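# Move two fed timbers onto rack hooks, feed stopped

## Task

Two timber lengths sit side by side in a halted powered roller feed, nearly all the way through, with only their ends still held by the rollers. Pressing the green button runs the feed, which keeps going until the red button is pressed. Place each timber so it lies in both hooks of the rack next to the outfeed, with neither timber lying on the other, and finish with the feed switched off.

## Robot and tools

Robots: three identical i2rt Big YAM arms, arm1, arm2 and arm3. Each has six joints, a two-finger gripper and a wrist camera. The hand reaches roughly 1.0 m from the joint-1 axis. Arm feet in the scene frame (m, quaternion w,x,y,z), and each foot's +x is its forward direction: arm1 at (-0.142, +0.806, +0.874), quat (+0.746, -0.004, -0.004, -0.666); arm2 at (+1.110, -0.719, +0.712), quat (+0.623, -0.004, -0.007, +0.782); arm3 at (-0.225, -0.825, +0.863), quat (+0.745, +0.004, -0.004, +0.667).

Frame: a single shared scene frame, origin on the floor, +z up, distances in metres. The "hand" point lies between the finger pads, about 1 cm short of the fingertips. Fingers point along the hand's +z; they open and close along its y. hand_target is where the hand would be at the joint targets currently held; under load the hand may stop short. Printed positions drift more at long reach; expect errors of a centimetre or more.

Joints (absolute, radians; tolerance for done in brackets): joint1_rad -2.879..2.879 [0.045], base yaw, positive counter-clockwise from above, 0 points along the foot's +x. joint2_rad 0..3.141 [0.14], shoulder, 0 = upper arm level pointing back, increasing lifts then tips it forward. joint3_rad 0..3.019 [0.09], elbow, 0 = folded, increasing opens. joint4_rad -1.692..1.57 [0.055], hand pitch, positive tilts fingers up. joint5_rad -1.57..1.57 [0.03], sideways swing, positive to the arm's right. joint6_rad -2.094..2.094 [0.035], roll, positive clockwise viewed from behind. gripper_m 0..0.093 [0.003], fingertip gap in metres, each pad pushing about 50 to 64 N.

Tool move: keys arm1, arm2, arm3 and cameras. Each arm key is an object, one per arm; an arm omitted gets nothing new. Within it: "joints" maps joint names to absolute targets; "target" is a list of 7 numbers [x, y, z, qw, qx, qy, qz], an absolute hand pose in the scene frame, reached along a straight line starting at the current hand_target; "speed" (0.002 to 0.5 m/s, default 0.25, rotation up to twice that in rad/s) only with target; alongside target, joints may contain only gripper_m. "min_time_s" (0.1 to 8 s) sits beside joints and sets a floor on joint motion duration. Hand paths of one call all finish together, paced by the slowest, lasting 0.5 to 10 s; no call runs past 15 s. Paths ignore obstacles and other arms, lag, may overshoot speed near full stretch, and each control step clips the commanded pose to 100 mm and 20 degrees from the measured pose. cameras: list from arm1_cam_wrist, arm2_cam_wrist, arm3_cam_wrist, cam_button, cam_end, cam_end2, cam_over, cam_side, or "all"; [] for none. A move with no arm action returns full state, all images and the scene number.

Tool wait: seconds 0 to 10, optional cameras; nothing new is commanded. Tool zoom_image: camera plus region [x0, y0, x1, y1] in pixels of that camera's latest 672x504 image, origin top-left, box at most 504 by 504. Tool finished_scene: scene number; make no further calls in that reply.

Results: the "move" line gives per arm "done" or its worst status (e.g. time_out). joint_status/hand_status: off_target = stopped away from target and possibly still pushing; time_out = joint did not finish, and it keeps a nearby target it goes on pushing toward (send its reported position to relax it); not_followed / "joint command not followed" / "pose unreachable" = a safety check held back the arm, which may keep retrying. on_its_own lists uncommanded behaviour; "held at" is a target, not a reading. "as last shown" arms were not commanded this call. Joint velocities in rad/s (gripper m/s). Torques are total drive output, positive toward larger joint values; joints 3 and 4 wrap at ±28 N m. Images may lag state slightly; the "pictures" line gives their order.

Gripper: gripping a hard part reads up to 0.005 m under its width (some up to 0.002 over); closed on nothing reads 0.000 to 0.003. Commanding about 0.005 m under the first-contact reading gives full force. To release, command well above the reading.

Cautions: unknown keys make a call invalid; out-of-range values get it refused, and after a refusal the remaining move, wait and finished_scene calls of that reply are skipped. Arms do not stop on contact and can push hard. Avoid pressing arms together, including one gripper closing on another's fingers; the collision check can be late. Do not strike fixed objects, slam, drop timber, release it while moving, or knock anything out of the work area. Loose objects may occasionally be nudged. Holding loads, long stretches or pushing on unreachable poses heats motors: MOTOR HOT appears at 85 °C, and at 100 °C the arm goes limp for 30 to 60 s or more (limit_stop_at_motor_heat; resend targets afterwards). The scene keeps running while you think, with the last command held. Camera intrinsics are as supplied (pinhole plus radial distortion, 672x504).

Each tool is called after "Emit:" by a JSON object that holds its "method" and its "body".

## Session

Emit:
{"method": "move", "body": {}}

Scene clock: 0.00 s.
Joint torques (N m): no reading
Heat: arm1: hottest joint1_rad 23 °C; arm2: hottest joint3_rad 22 °C; arm3: hottest joint2_rad 22 °C.
Joint velocities: within noise
arm1.joint_positions: joint1_rad=-0.792 joint2_rad=+0.591 joint3_rad=+1.353 joint4_rad=-1.540 joint5_rad=-0.284 joint6_rad=-0.232 gripper_m=+0.09396
arm1.joint_status: not commanded
arm1.hand: x=-0.2259 y=+0.6317 z=+1.3681 quat_wxyz=(-0.252, -0.742, -0.531, +0.322) (m; scene frame)
arm1.hand_target: x=-0.2248 y=+0.6331 z=+1.3776 quat_wxyz=(-0.255, -0.738, -0.530, +0.332) (m; scene frame)
arm1.hand_status: not commanded
arm2.joint_positions: joint1_rad=+0.174 joint2_rad=+0.596 joint3_rad=+1.398 joint4_rad=-1.492 joint5_rad=-0.215 joint6_rad=-0.742 gripper_m=+0.09396
arm2.joint_status: not commanded
arm2.hand: x=+0.9917 y=-0.5514 z=+1.2298 quat_wxyz=(-0.294, +0.890, -0.145, -0.318) (m; scene frame)
arm2.hand_target: x=+0.9922 y=-0.5532 z=+1.2409 quat_wxyz=(-0.304, +0.884, -0.142, -0.324) (m; scene frame)
arm2.hand_status: not commanded
arm3.joint_positions: joint1_rad=-0.151 joint2_rad=+0.603 joint3_rad=+1.486 joint4_rad=-1.464 joint5_rad=+0.148 joint6_rad=-0.406 gripper_m=+0.09396
arm3.joint_status: not commanded
arm3.hand: x=-0.1490 y=-0.6490 z=+1.4265 quat_wxyz=(-0.459, +0.638, -0.600, -0.152) (m; scene frame)
arm3.hand_target: x=-0.1498 y=-0.6521 z=+1.4353 quat_wxyz=(-0.468, +0.633, -0.597, -0.156) (m; scene frame)
arm3.hand_status: not commanded
pictures: arm1_cam_wrist, arm2_cam_wrist, arm3_cam_wrist, cam_button, cam_end, cam_end2, cam_over, cam_side

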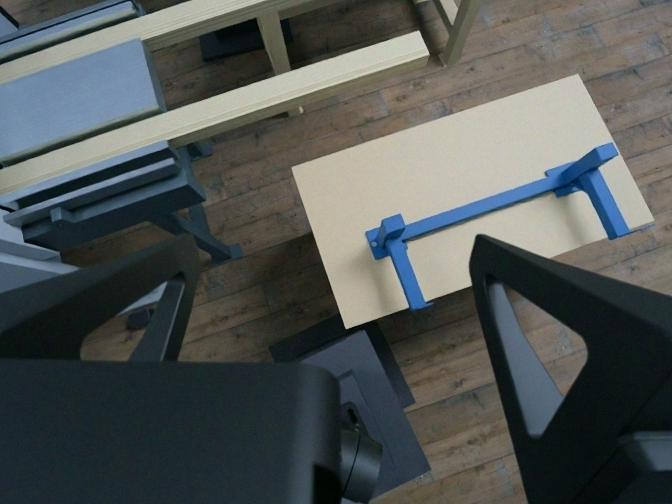

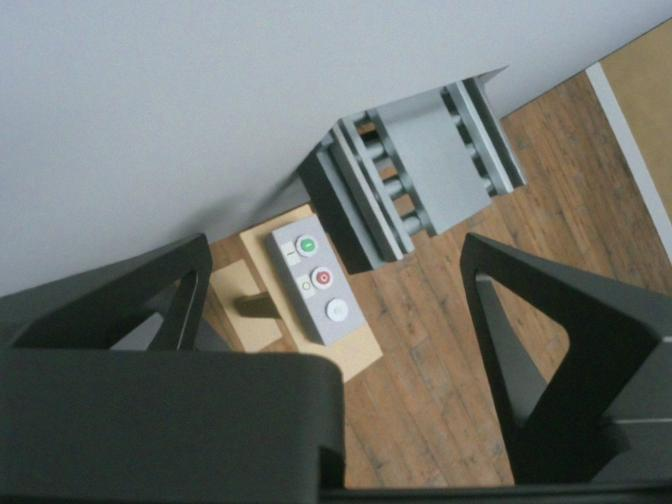

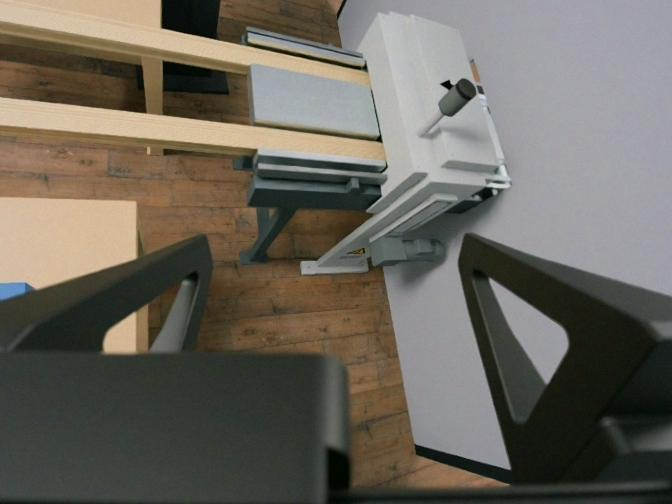

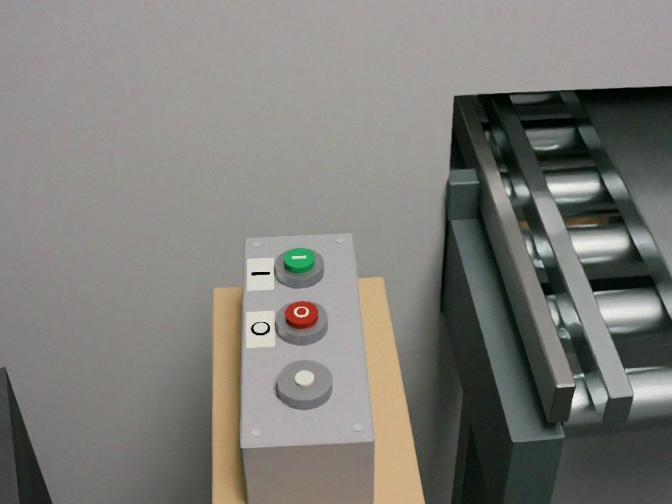

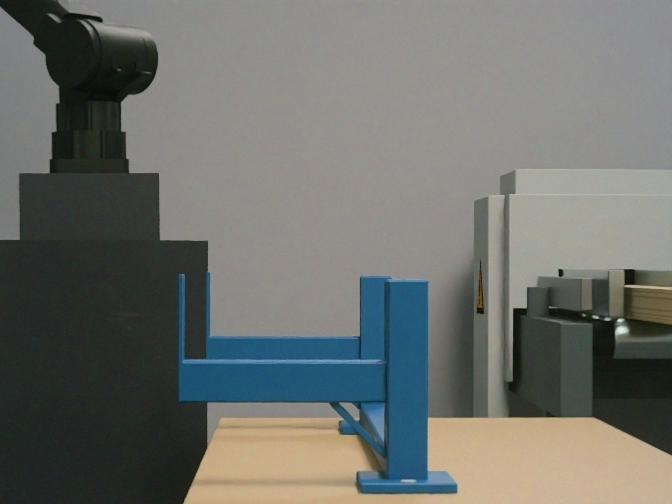

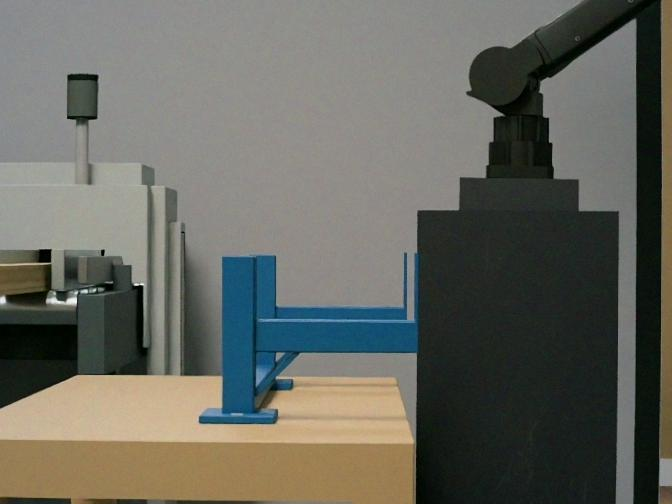

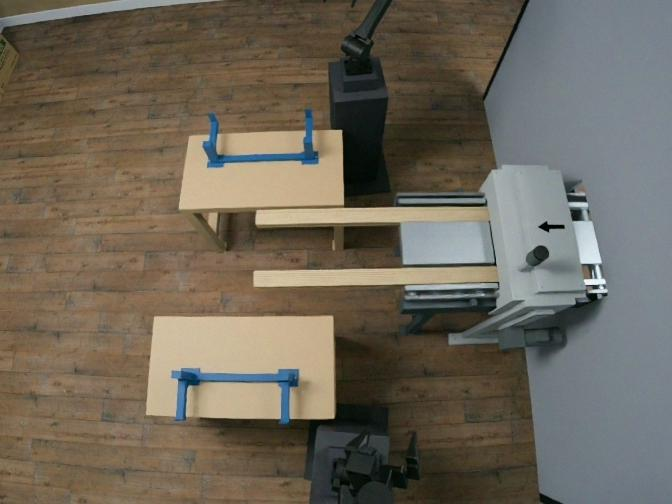

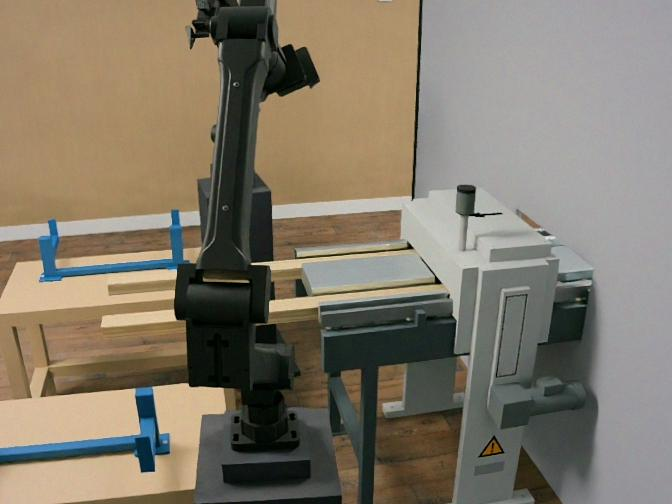

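Emit:
{"method": "zoom_image", "body": {"camera": "cam_over", "region": [150, 90, 510, 360]}}

Emit:
{"method": "zoom_image", "body": {"camera": "cam_side", "region": [0, 180, 480, 504]}}

Emit:
{"method": "zoom_image", "body": {"camera": "cam_end", "region": [470, 150, 672, 420]}}

Emit:
{"method": "zoom_image", "body": {"camera": "cam_button", "region": [180, 200, 460, 504]}}

Emit:
{"method": "zoom_image", "body": {"camera": "arm1_cam_wrist", "region": [0, 0, 672, 350]}}

Emit:
{"method": "zoom_image", "body": {"camera": "arm3_cam_wrist", "region": [0, 0, 504, 350]}}

Scaled by 1.400 from the camera's 672x504 image, which has a finer 960x720 frame.

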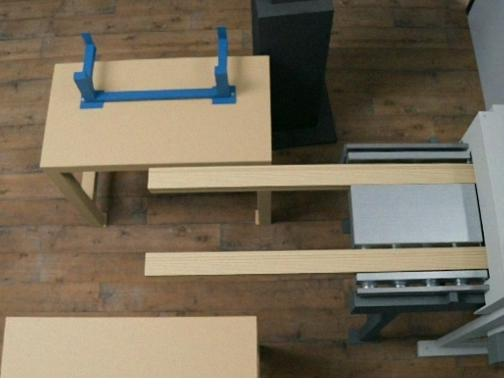

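Scaled by 1.050 from the camera's 672x504 image, which has a finer 960x720 frame.

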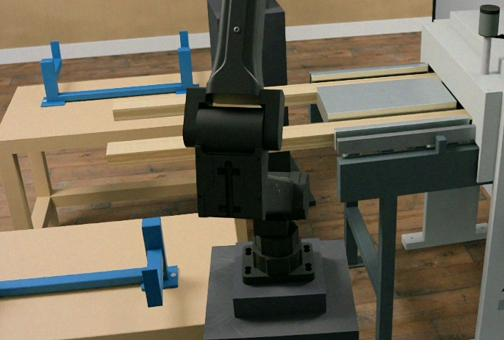

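Scaled by 1.867 from the camera's 672x504 image, which has a finer 960x720 frame.

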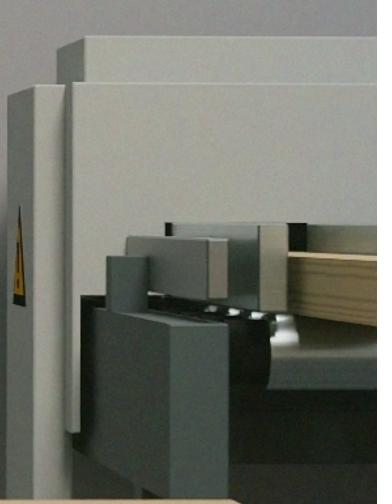

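Scaled by 1.658 from the camera's 672x504 image, which has a finer 960x720 frame.

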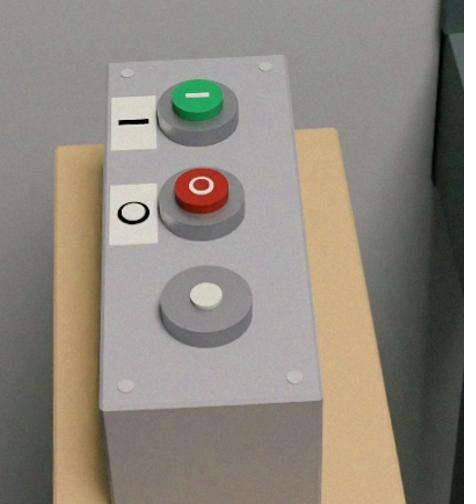

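Region (0, 0, 672, 350) is 672x350 pixels. A region can be at most 504 by 504 pixels.

Scaled by 1.000.

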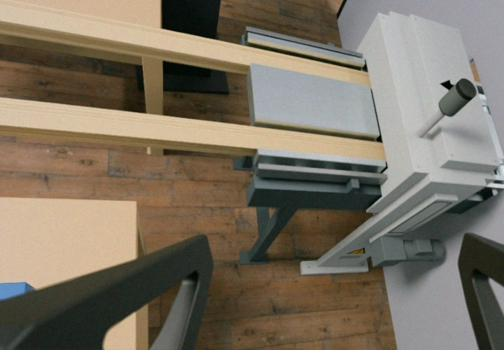

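Emit:
{"method": "move", "body": {"arm1": {"target":[-0.15,0.19,1.15,0,0,1,0],"speed":0.3,"joints":{"gripper_m":0.093}}, "arm2": {"target":[0.99,-0.36,1.1,0,-0.804,0.595,0],"speed":0.3,"joints":{"gripper_m":0.0}}, "arm3": {"target":[-0.15,-0.09,1.15,0,0,1,0],"speed":0.3,"joints":{"gripper_m":0.093}}, "cameras": ["all"]}}

Scene clock: 97.10 s.
Joint torques (N m): arm1=[0.85 -17.55 14.31 -0.23 -0.03 -0.1] | arm2=[-3.25 -8.23 12.63 0.03 -0.09 0.25] | arm3=[-2.55 -18.49 12.53 0.68 -0.12 0.11]
Heat: arm1: hottest joint3_rad 26 °C; arm2: hottest joint3_rad 27 °C; arm3: hottest joint3_rad 31 °C.
move: arm1 off_target; arm2 off_target; arm3 off_target
Joint velocities: within noise
arm1.joint_positions: joint1_rad=-0.131 joint2_rad=+1.951 joint3_rad=+2.080 joint4_rad=-1.673 joint5_rad=-0.002 joint6_rad=-1.574 gripper_m=+0.09308
arm1.joint_status: all done
arm1.hand: x=-0.1530 y=+0.1987 z=+1.1392 quat_wxyz=(-0.001, -0.007, -1.000, +0.020) (m; scene frame)
arm1.hand_target: x=-0.1499 y=+0.1908 z=+1.1496 quat_wxyz=(+0.000, +0.000, -1.000, +0.032) (m; scene frame)
arm1.hand_status: off_target (0.014 m and 2.4 deg from the pose sent, 0.498 m and 115.9 deg at the start; a joint's target at an end of its range on 34 of 133 steps)
arm2.joint_positions: joint1_rad=+0.090 joint2_rad=+1.251 joint3_rad=+1.507 joint4_rad=-1.688 joint5_rad=-0.013 joint6_rad=-0.004 gripper_m=+0.00050
arm2.joint_status: all done
arm2.hand: x=+0.9889 y=-0.3688 z=+1.0751 quat_wxyz=(-0.042, +0.809, -0.584, -0.056) (m; scene frame)
arm2.hand_target: x=+0.9902 y=-0.3610 z=+1.0988 quat_wxyz=(-0.055, +0.801, -0.592, -0.076) (m; scene frame)
arm2.hand_status: off_target (0.026 m and 8.1 deg from the pose sent, 0.231 m and 73.5 deg at the start; a joint's target at an end of its range on 69 of 133 steps)
arm3.joint_positions: joint1_rad=+0.020 joint2_rad=+2.275 joint3_rad=+2.635 joint4_rad=-1.689 joint5_rad=+0.005 joint6_rad=+1.459 gripper_m=+0.09307
arm3.joint_status: all done
arm3.hand: x=-0.1567 y=-0.0960 z=+1.1412 quat_wxyz=(-0.015, +0.010, -0.992, -0.126) (m; scene frame)
arm3.hand_target: x=-0.1500 y=-0.0912 z=+1.1492 quat_wxyz=(-0.014, +0.001, -0.990, -0.138) (m; scene frame)
arm3.hand_status: off_target (0.013 m and 14.6 deg from the pose sent, 0.624 m and 106.3 deg at the start; a joint's target at an end of its range on 54 of 133 steps)
pictures: arm1_cam_wrist, arm2_cam_wrist, arm3_cam_wrist, cam_button, cam_end, cam_end2, cam_over, cam_side

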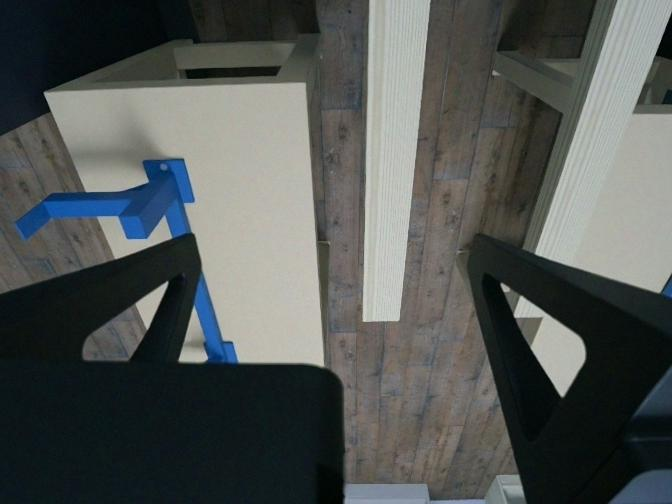

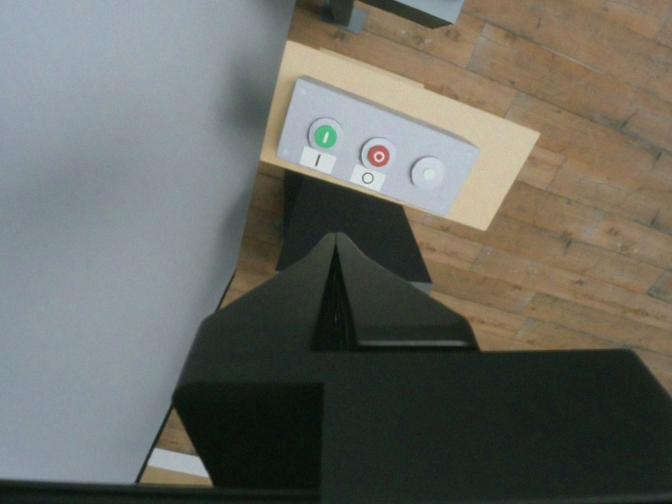

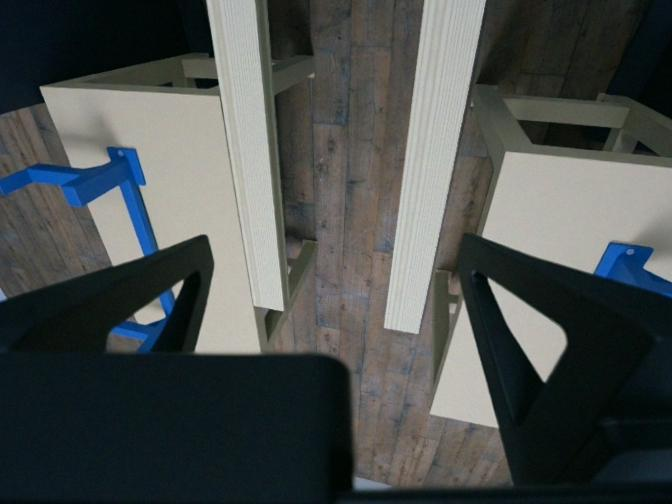

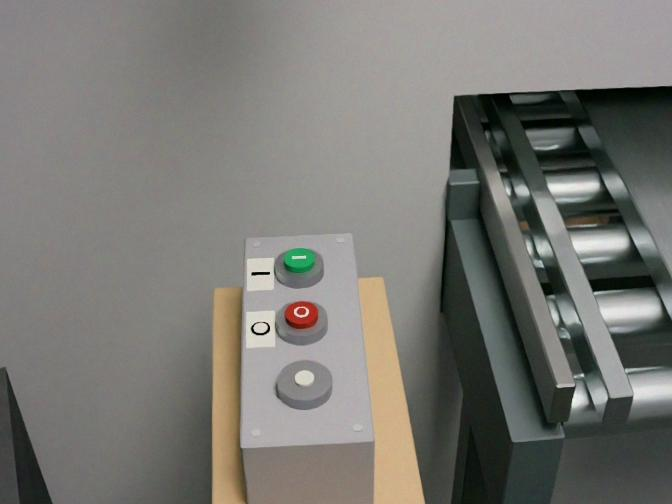

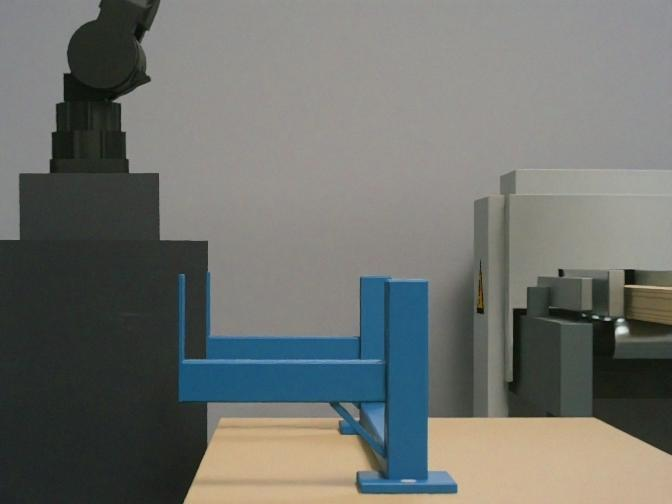

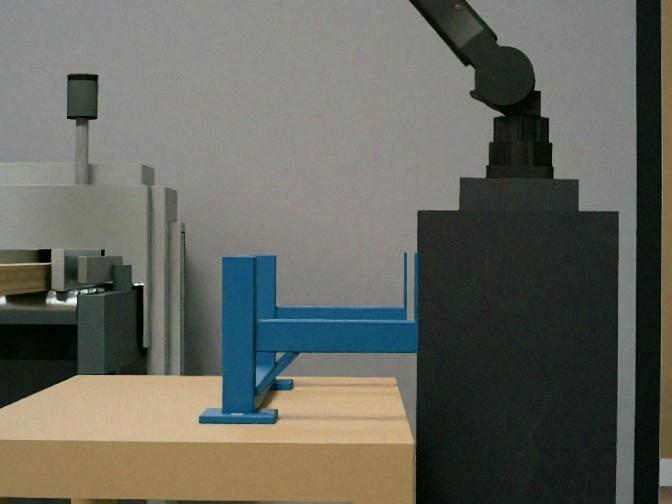

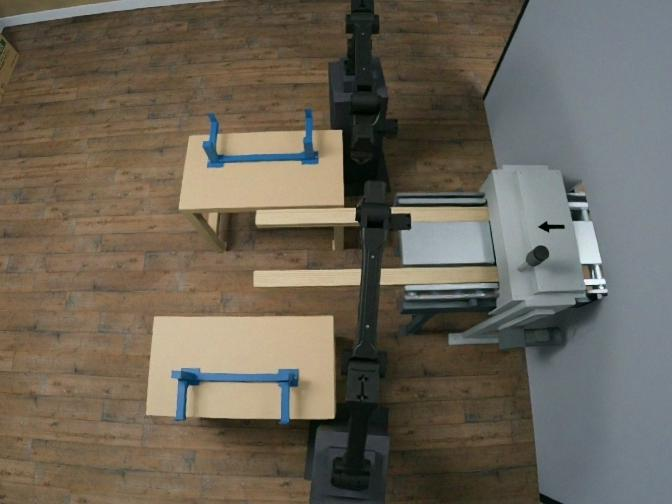

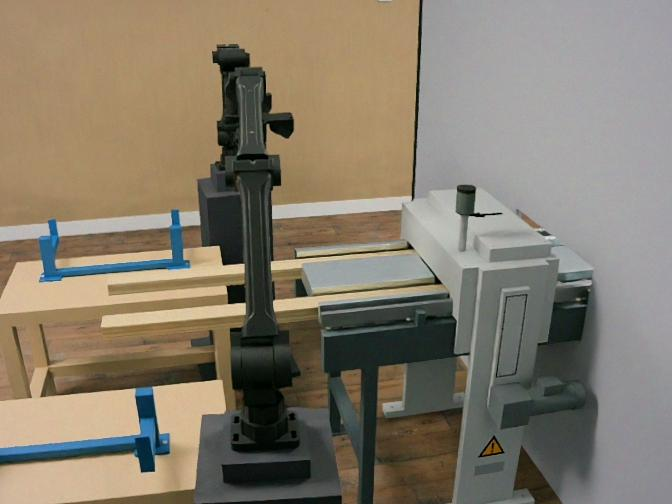

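Emit:
{"method": "move", "body": {"arm1": {"target":[-0.15,0.13,0.95,0,0,1,0],"speed":0.3}, "arm2": {"target":[0.96,-0.29,1.0,0,-0.804,0.595,0],"speed":0.3}, "arm3": {"target":[-0.15,-0.09,0.95,0,0,1,0],"speed":0.3}, "cameras": ["all"]}}

Scene clock: 140.67 s.
Joint torques (N m): arm1=[1.03 -21.36 13.74 0.42 -0.03 -0.08] | arm2=[-1.85 -13.16 12.31 0.34 -0.08 0.25] | arm3=[-2.67 -21.01 12.07 0.2 -0.12 0.13]
Heat: arm1: hottest joint3_rad 33 °C; arm2: hottest joint3_rad 35 °C; arm3: hottest joint3_rad 38 °C.
move: arm1 off_target; arm2 off_target; arm3 off_target
Joint velocities: within noise
arm1.joint_positions: joint1_rad=-0.131 joint2_rad=+2.220 joint3_rad=+1.979 joint4_rad=-1.394 joint5_rad=-0.002 joint6_rad=-1.574 gripper_m=+0.09308
arm1.joint_status: not commanded
arm1.hand: x=-0.1536 y=+0.1473 z=+0.9343 quat_wxyz=(-0.002, -0.007, -1.000, -0.026) (m; scene frame)
arm1.hand_target: x=-0.1498 y=+0.1310 z=+0.9504 quat_wxyz=(+0.000, +0.000, -1.000, +0.000) (m; scene frame)
arm1.hand_status: off_target (0.024 m and 3.1 deg from the pose sent, 0.201 m and 2.4 deg at the start)
arm2.joint_positions: joint1_rad=+0.090 joint2_rad=+1.527 joint3_rad=+1.526 joint4_rad=-1.642 joint5_rad=-0.014 joint6_rad=+0.014 gripper_m=+0.00050
arm2.joint_status: not commanded
arm2.hand: x=+0.9697 y=-0.3055 z=+0.9766 quat_wxyz=(+0.020, +0.804, -0.593, +0.029) (m; scene frame)
arm2.hand_target: x=+0.9605 y=-0.2915 z=+1.0000 quat_wxyz=(+0.000, +0.804, -0.595, +0.000) (m; scene frame)
arm2.hand_status: off_target (0.030 m and 4.1 deg from the pose sent, 0.113 m and 8.1 deg at the start)
arm3.joint_positions: joint1_rad=+0.020 joint2_rad=+2.458 joint3_rad=+2.456 joint4_rad=-1.605 joint5_rad=+0.004 joint6_rad=+1.462 gripper_m=+0.09306
arm3.joint_status: not commanded
arm3.hand: x=-0.1572 y=-0.0978 z=+0.9400 quat_wxyz=(+0.000, +0.009, -1.000, +0.012) (m; scene frame)
arm3.hand_target: x=-0.1499 y=-0.0906 z=+0.9499 quat_wxyz=(+0.000, +0.000, -1.000, -0.001) (m; scene frame)
arm3.hand_status: off_target (0.015 m and 1.7 deg from the pose sent, 0.191 m and 14.7 deg at the start)
pictures: arm1_cam_wrist, arm2_cam_wrist, arm3_cam_wrist, cam_button, cam_end, cam_end2, cam_over, cam_side

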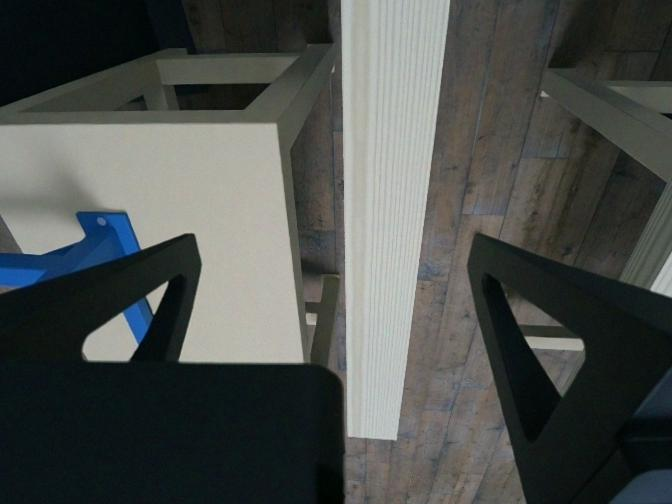

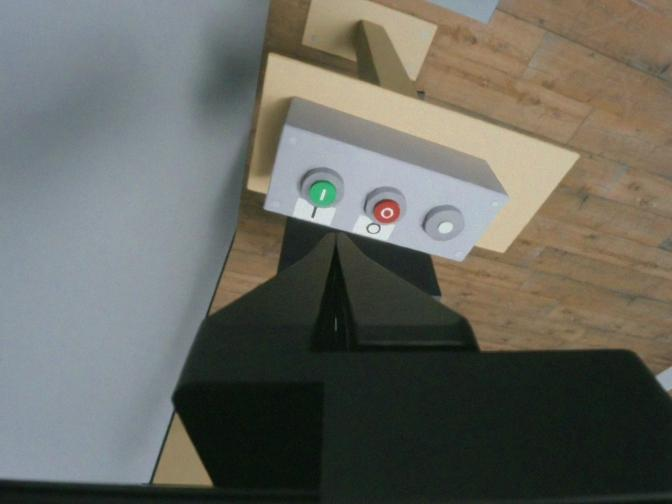

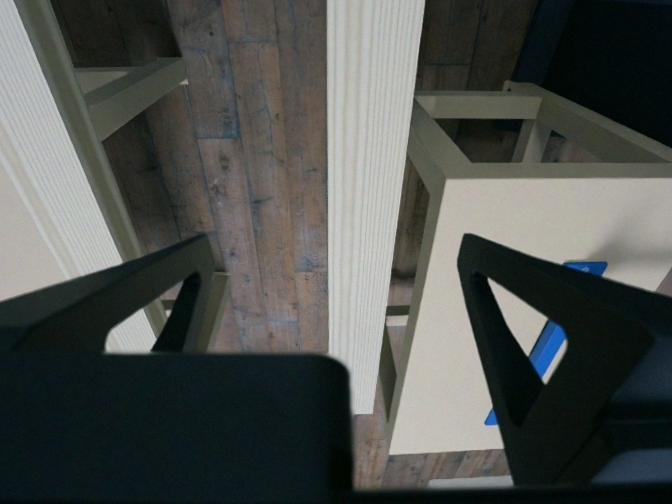

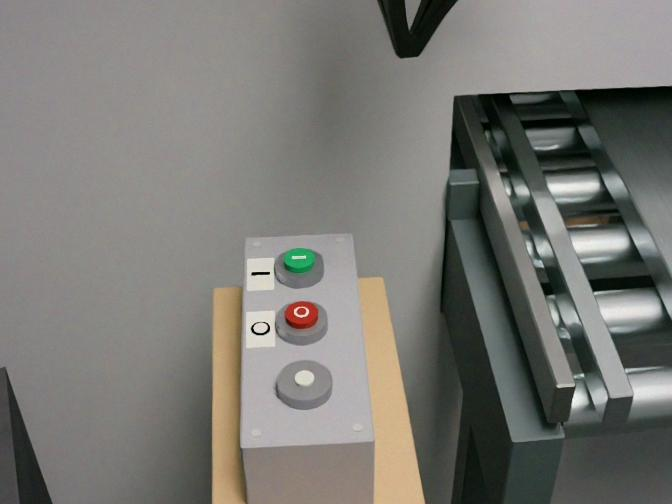

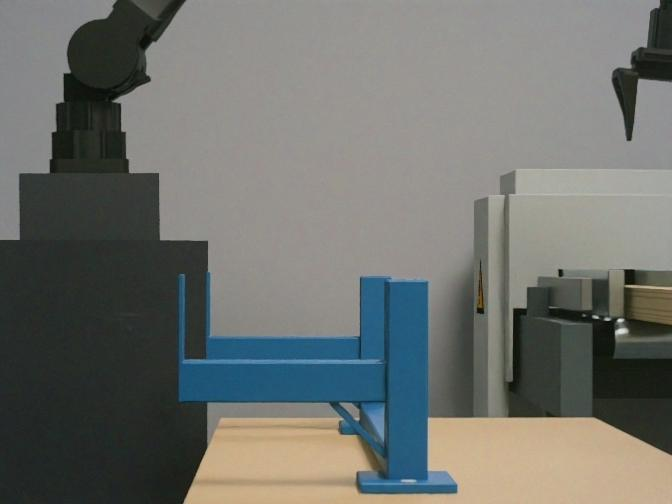

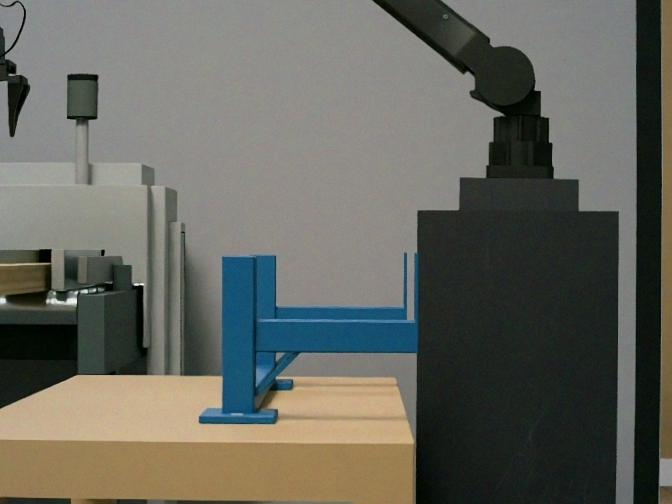

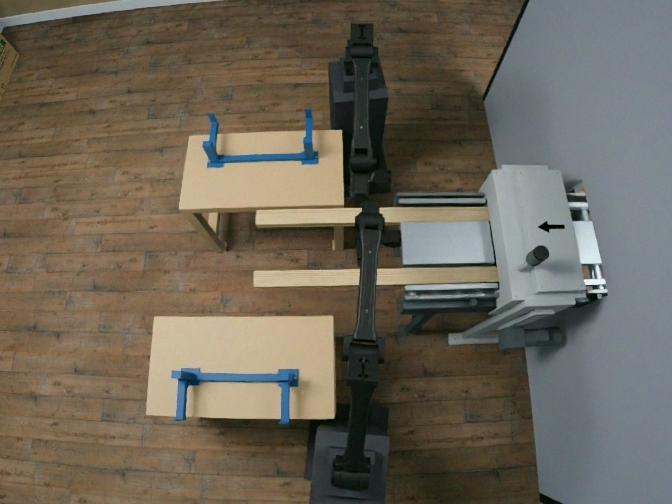

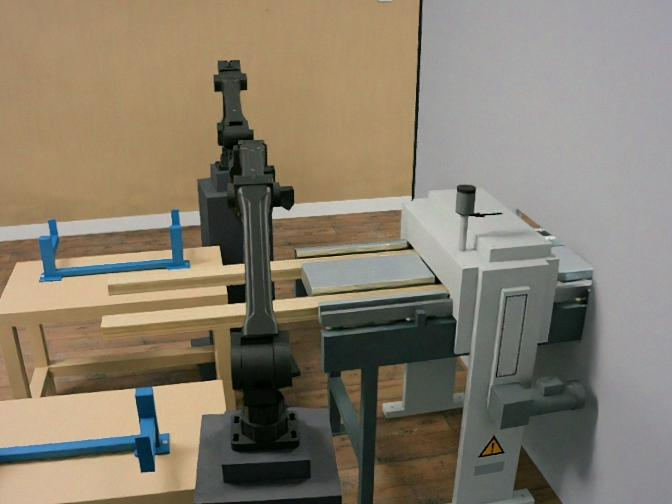

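Emit:
{"method": "move", "body": {"arm1": {"target":[0.034,0.105,0.895,0,0,1,0],"speed":0.3}, "arm2": {"target":[0.972,-0.367,0.9,0,-0.804,0.595,0],"speed":0.3}, "arm3": {"target":[0.037,-0.117,0.89,0,0,1,0],"speed":0.3}, "cameras": ["all"]}}

Scene clock: 215.07 s.
Joint torques (N m): arm1=[-0.03 -21.71 14.02 -0.31 -0.13 0.07] | arm2=[-1.49 -11.05 6.94 0.59 -0.03 0.26] | arm3=[-1.55 -20.01 12.7 0.17 -0.01 -0.04]
Heat: arm1: hottest joint3_rad 35 °C; arm2: hottest joint3_rad 34 °C; arm3: hottest joint3_rad 43 °C.
move: arm1 off_target; arm2 done; arm3 off_target
Joint velocities: within noise
arm1.joint_positions: joint1_rad=+0.139 joint2_rad=+2.394 joint3_rad=+2.185 joint4_rad=-1.387 joint5_rad=-0.002 joint6_rad=-1.333 gripper_m=+0.09308
arm1.joint_status: not commanded
arm1.hand: x=+0.0357 y=+0.1158 z=+0.8936 quat_wxyz=(+0.001, +0.007, -1.000, -0.006) (m; scene frame)
arm1.hand_target: x=+0.0340 y=+0.1055 z=+0.8951 quat_wxyz=(+0.000, +0.000, -1.000, +0.001) (m; scene frame)
arm1.hand_status: off_target (0.011 m and 1.1 deg from the pose sent, 0.196 m and 3.1 deg at the start)
arm2.joint_positions: joint1_rad=+0.125 joint2_rad=+1.362 joint3_rad=+1.151 joint4_rad=-1.376 joint5_rad=-0.015 joint6_rad=+0.053 gripper_m=+0.00050
arm2.joint_status: not commanded
arm2.hand: x=+0.9759 y=-0.3644 z=+0.8994 quat_wxyz=(+0.004, +0.804, -0.595, +0.007) (m; scene frame)
arm2.hand_target: x=+0.9721 y=-0.3671 z=+0.9000 quat_wxyz=(+0.000, +0.804, -0.595, +0.000) (m; scene frame)
arm2.hand_status: done (0.005 m and 0.9 deg from the pose sent, 0.098 m and 4.1 deg at the start)
arm3.joint_positions: joint1_rad=-0.244 joint2_rad=+2.534 joint3_rad=+2.461 joint4_rad=-1.530 joint5_rad=+0.004 joint6_rad=+1.228 gripper_m=+0.09306
arm3.joint_status: not commanded
arm3.hand: x=+0.0346 y=-0.1271 z=+0.8869 quat_wxyz=(+0.003, -0.006, -1.000, +0.009) (m; scene frame)
arm3.hand_target: x=+0.0368 y=-0.1176 z=+0.8900 quat_wxyz=(+0.000, +0.000, -1.000, -0.001) (m; scene frame)
arm3.hand_status: off_target (0.011 m and 1.3 deg from the pose sent, 0.202 m and 1.7 deg at the start)
pictures: arm1_cam_wrist, arm2_cam_wrist, arm3_cam_wrist, cam_button, cam_end, cam_end2, cam_over, cam_side

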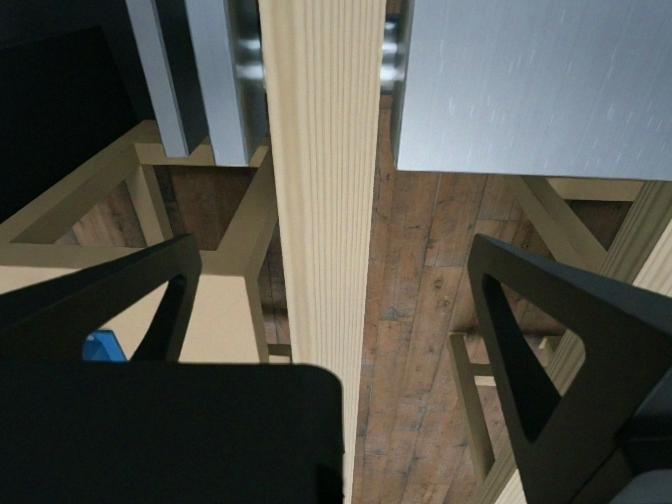

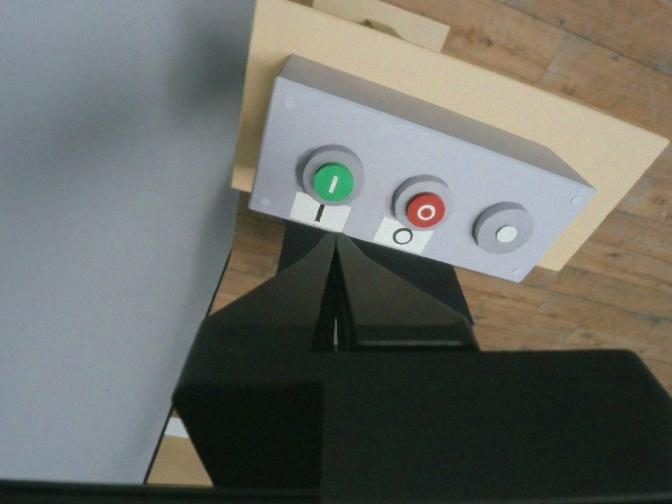

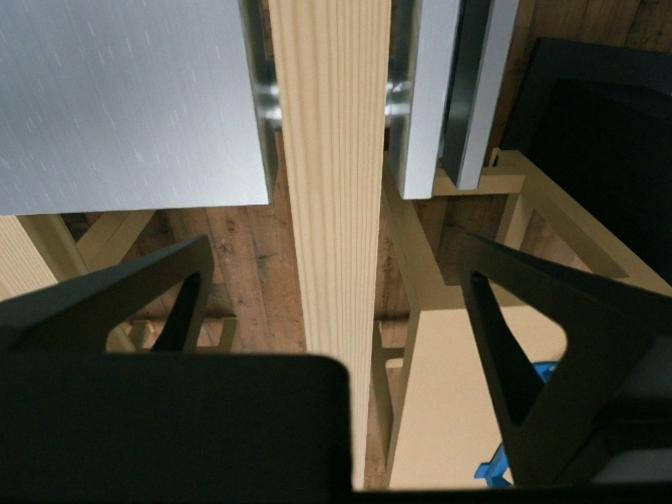

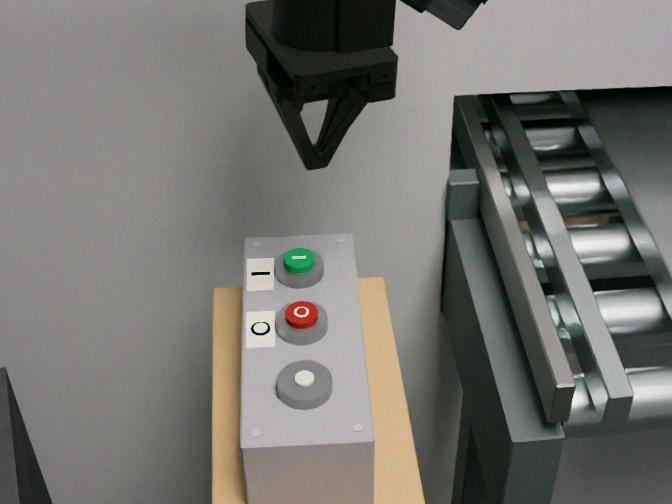

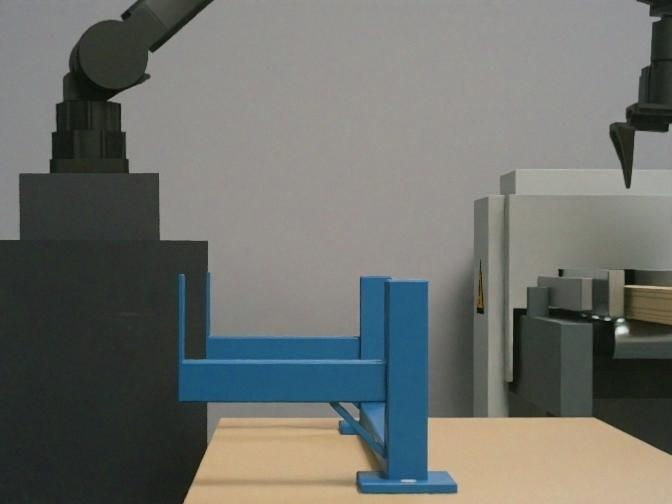

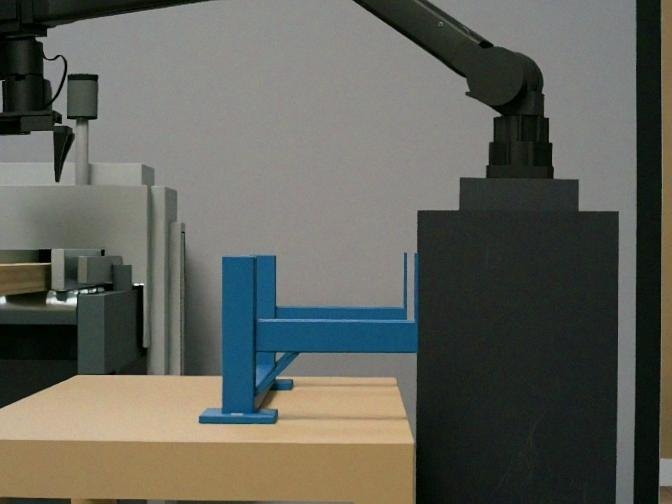

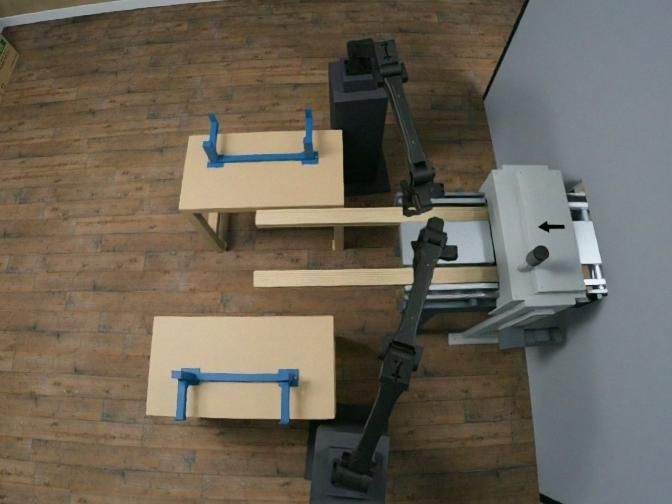

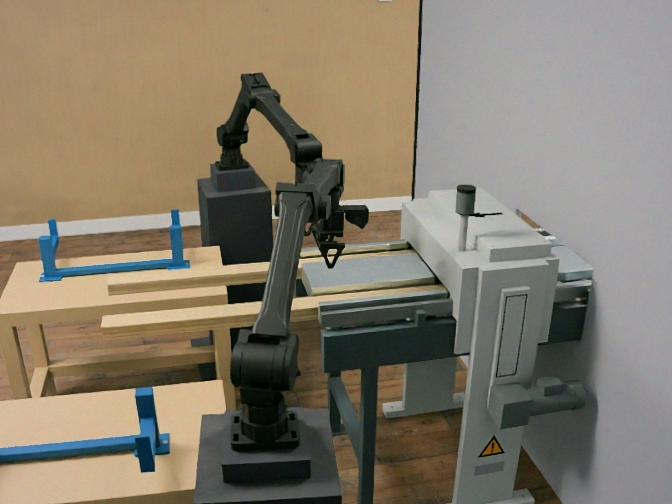

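Emit:
{"method": "move", "body": {"arm1": {"target":[-0.052,0.11,0.81,0,0,1,0],"speed":0.3}, "arm2": {"target":[0.975,-0.38,0.86,0,-0.804,0.595,0],"speed":0.3}, "arm3": {"target":[-0.048,-0.12,0.81,0,0,1,0],"speed":0.3}, "cameras": ["all"]}}

Scene clock: 249.63 s.
Joint torques (N m): arm1=[1.14 -21.71 10.18 0.69 -0.11 -0.07] | arm2=[-1.49 -10.7 6.76 0.59 -0.03 0.26] | arm3=[-2.32 -21.36 8.34 0.92 -0.04 0.14]
Heat: arm1: hottest joint2_rad 35 °C; arm2: hottest joint3_rad 32 °C; arm3: hottest joint3_rad 46 °C.
move: arm1 done; arm2 done; arm3 done
Joint velocities: within noise
arm1.joint_positions: joint1_rad=+0.010 joint2_rad=+2.413 joint3_rad=+2.017 joint4_rad=-1.188 joint5_rad=-0.001 joint6_rad=-1.434 gripper_m=+0.09308
arm1.joint_status: not commanded
arm1.hand: x=-0.0562 y=+0.1123 z=+0.8189 quat_wxyz=(+0.000, -0.007, -1.000, -0.001) (m; scene frame)
arm1.hand_target: x=-0.0519 y=+0.1102 z=+0.8100 quat_wxyz=(+0.000, +0.000, -1.000, +0.000) (m; scene frame)
arm1.hand_status: done (0.010 m and 0.8 deg from the pose sent, 0.121 m and 1.1 deg at the start)
arm2.joint_positions: joint1_rad=+0.131 joint2_rad=+1.357 joint3_rad=+1.035 joint4_rad=-1.268 joint5_rad=-0.015 joint6_rad=+0.060 gripper_m=+0.00050
arm2.joint_status: not commanded
arm2.hand: x=+0.9789 y=-0.3778 z=+0.8587 quat_wxyz=(+0.005, +0.804, -0.595, +0.007) (m; scene frame)
arm2.hand_target: x=+0.9751 y=-0.3800 z=+0.8599 quat_wxyz=(+0.000, +0.804, -0.595, +0.000) (m; scene frame)
arm2.hand_status: done (0.005 m and 1.0 deg from the pose sent, 0.042 m and 0.9 deg at the start)
arm3.joint_positions: joint1_rad=-0.128 joint2_rad=+2.500 joint3_rad=+2.189 joint4_rad=-1.282 joint5_rad=+0.003 joint6_rad=+1.316 gripper_m=+0.09306
arm3.joint_status: not commanded
arm3.hand: x=-0.0526 y=-0.1212 z=+0.8091 quat_wxyz=(+0.001, +0.008, -1.000, +0.005) (m; scene frame)
arm3.hand_target: x=-0.0479 y=-0.1200 z=+0.8100 quat_wxyz=(+0.000, +0.000, -1.000, +0.000) (m; scene frame)
arm3.hand_status: done (0.005 m and 1.1 deg from the pose sent, 0.113 m and 1.3 deg at the start)
pictures: arm1_cam_wrist, arm2_cam_wrist, arm3_cam_wrist, cam_button, cam_end, cam_end2, cam_over, cam_side

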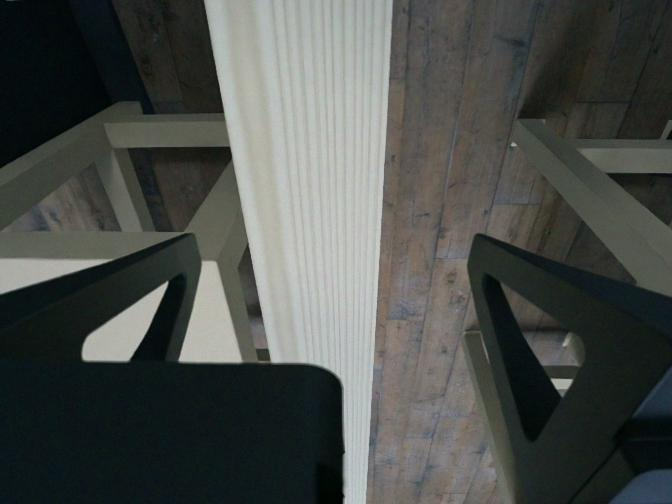

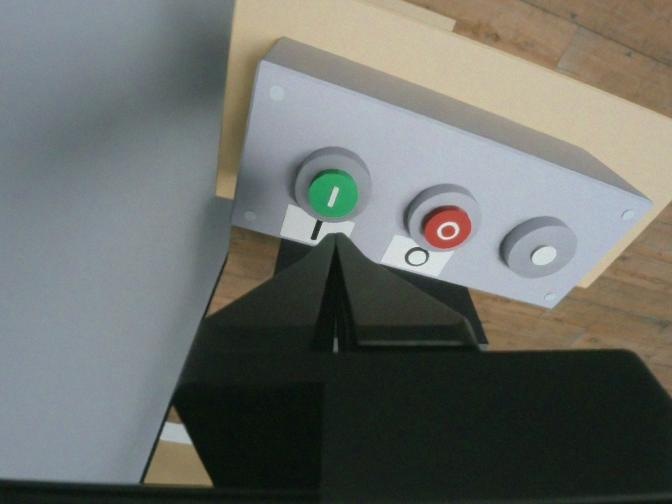

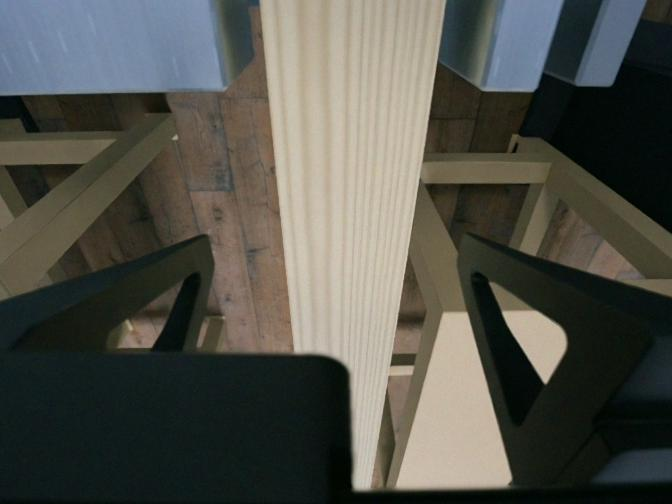

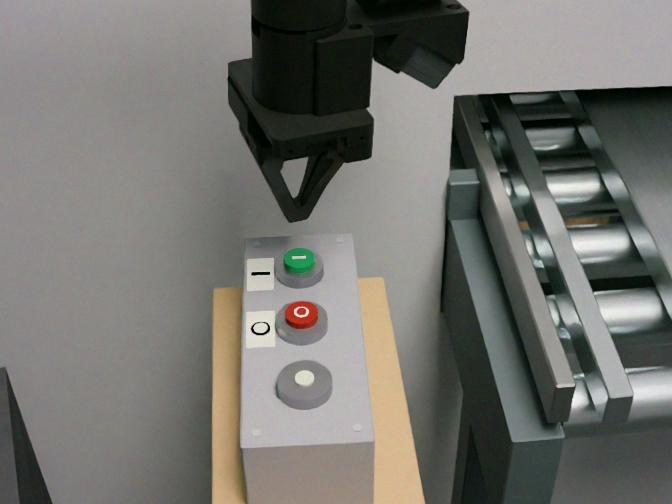

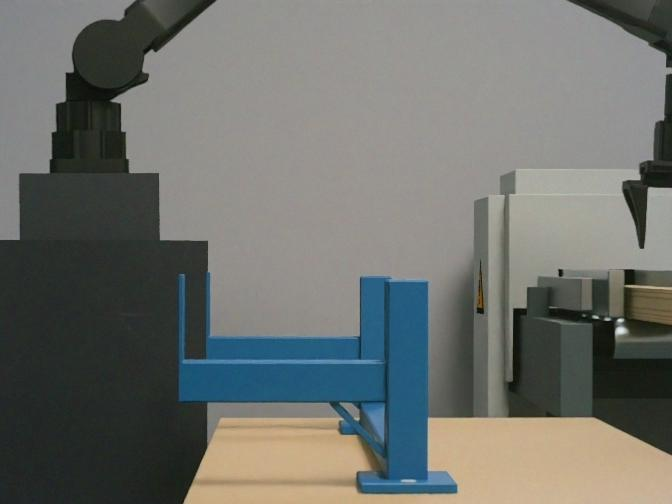

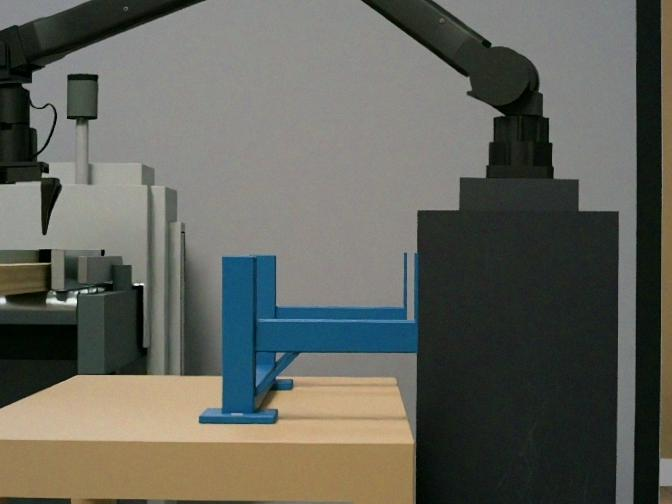

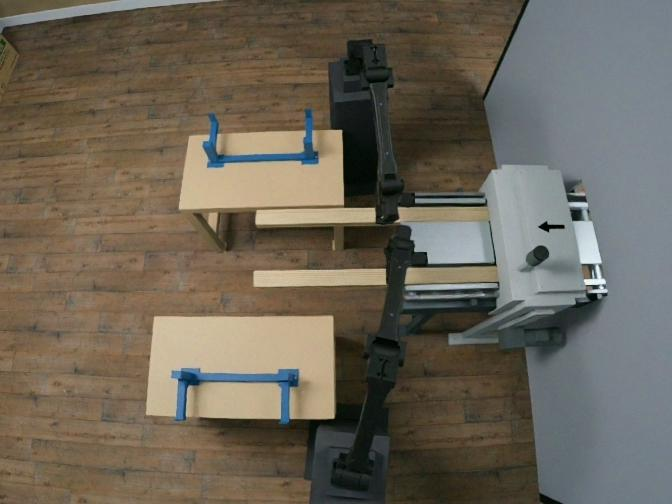

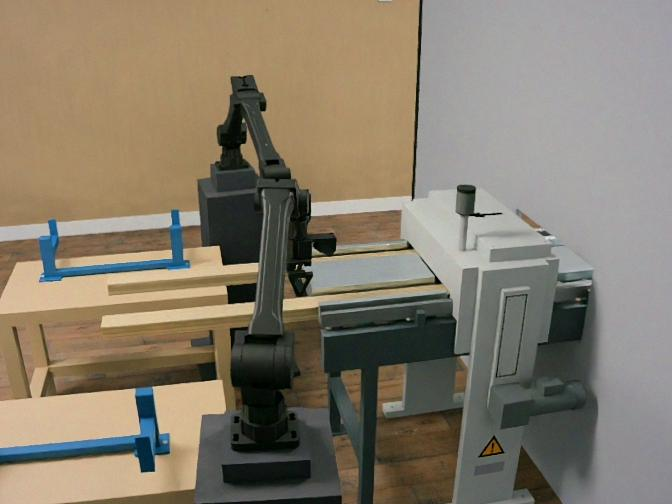

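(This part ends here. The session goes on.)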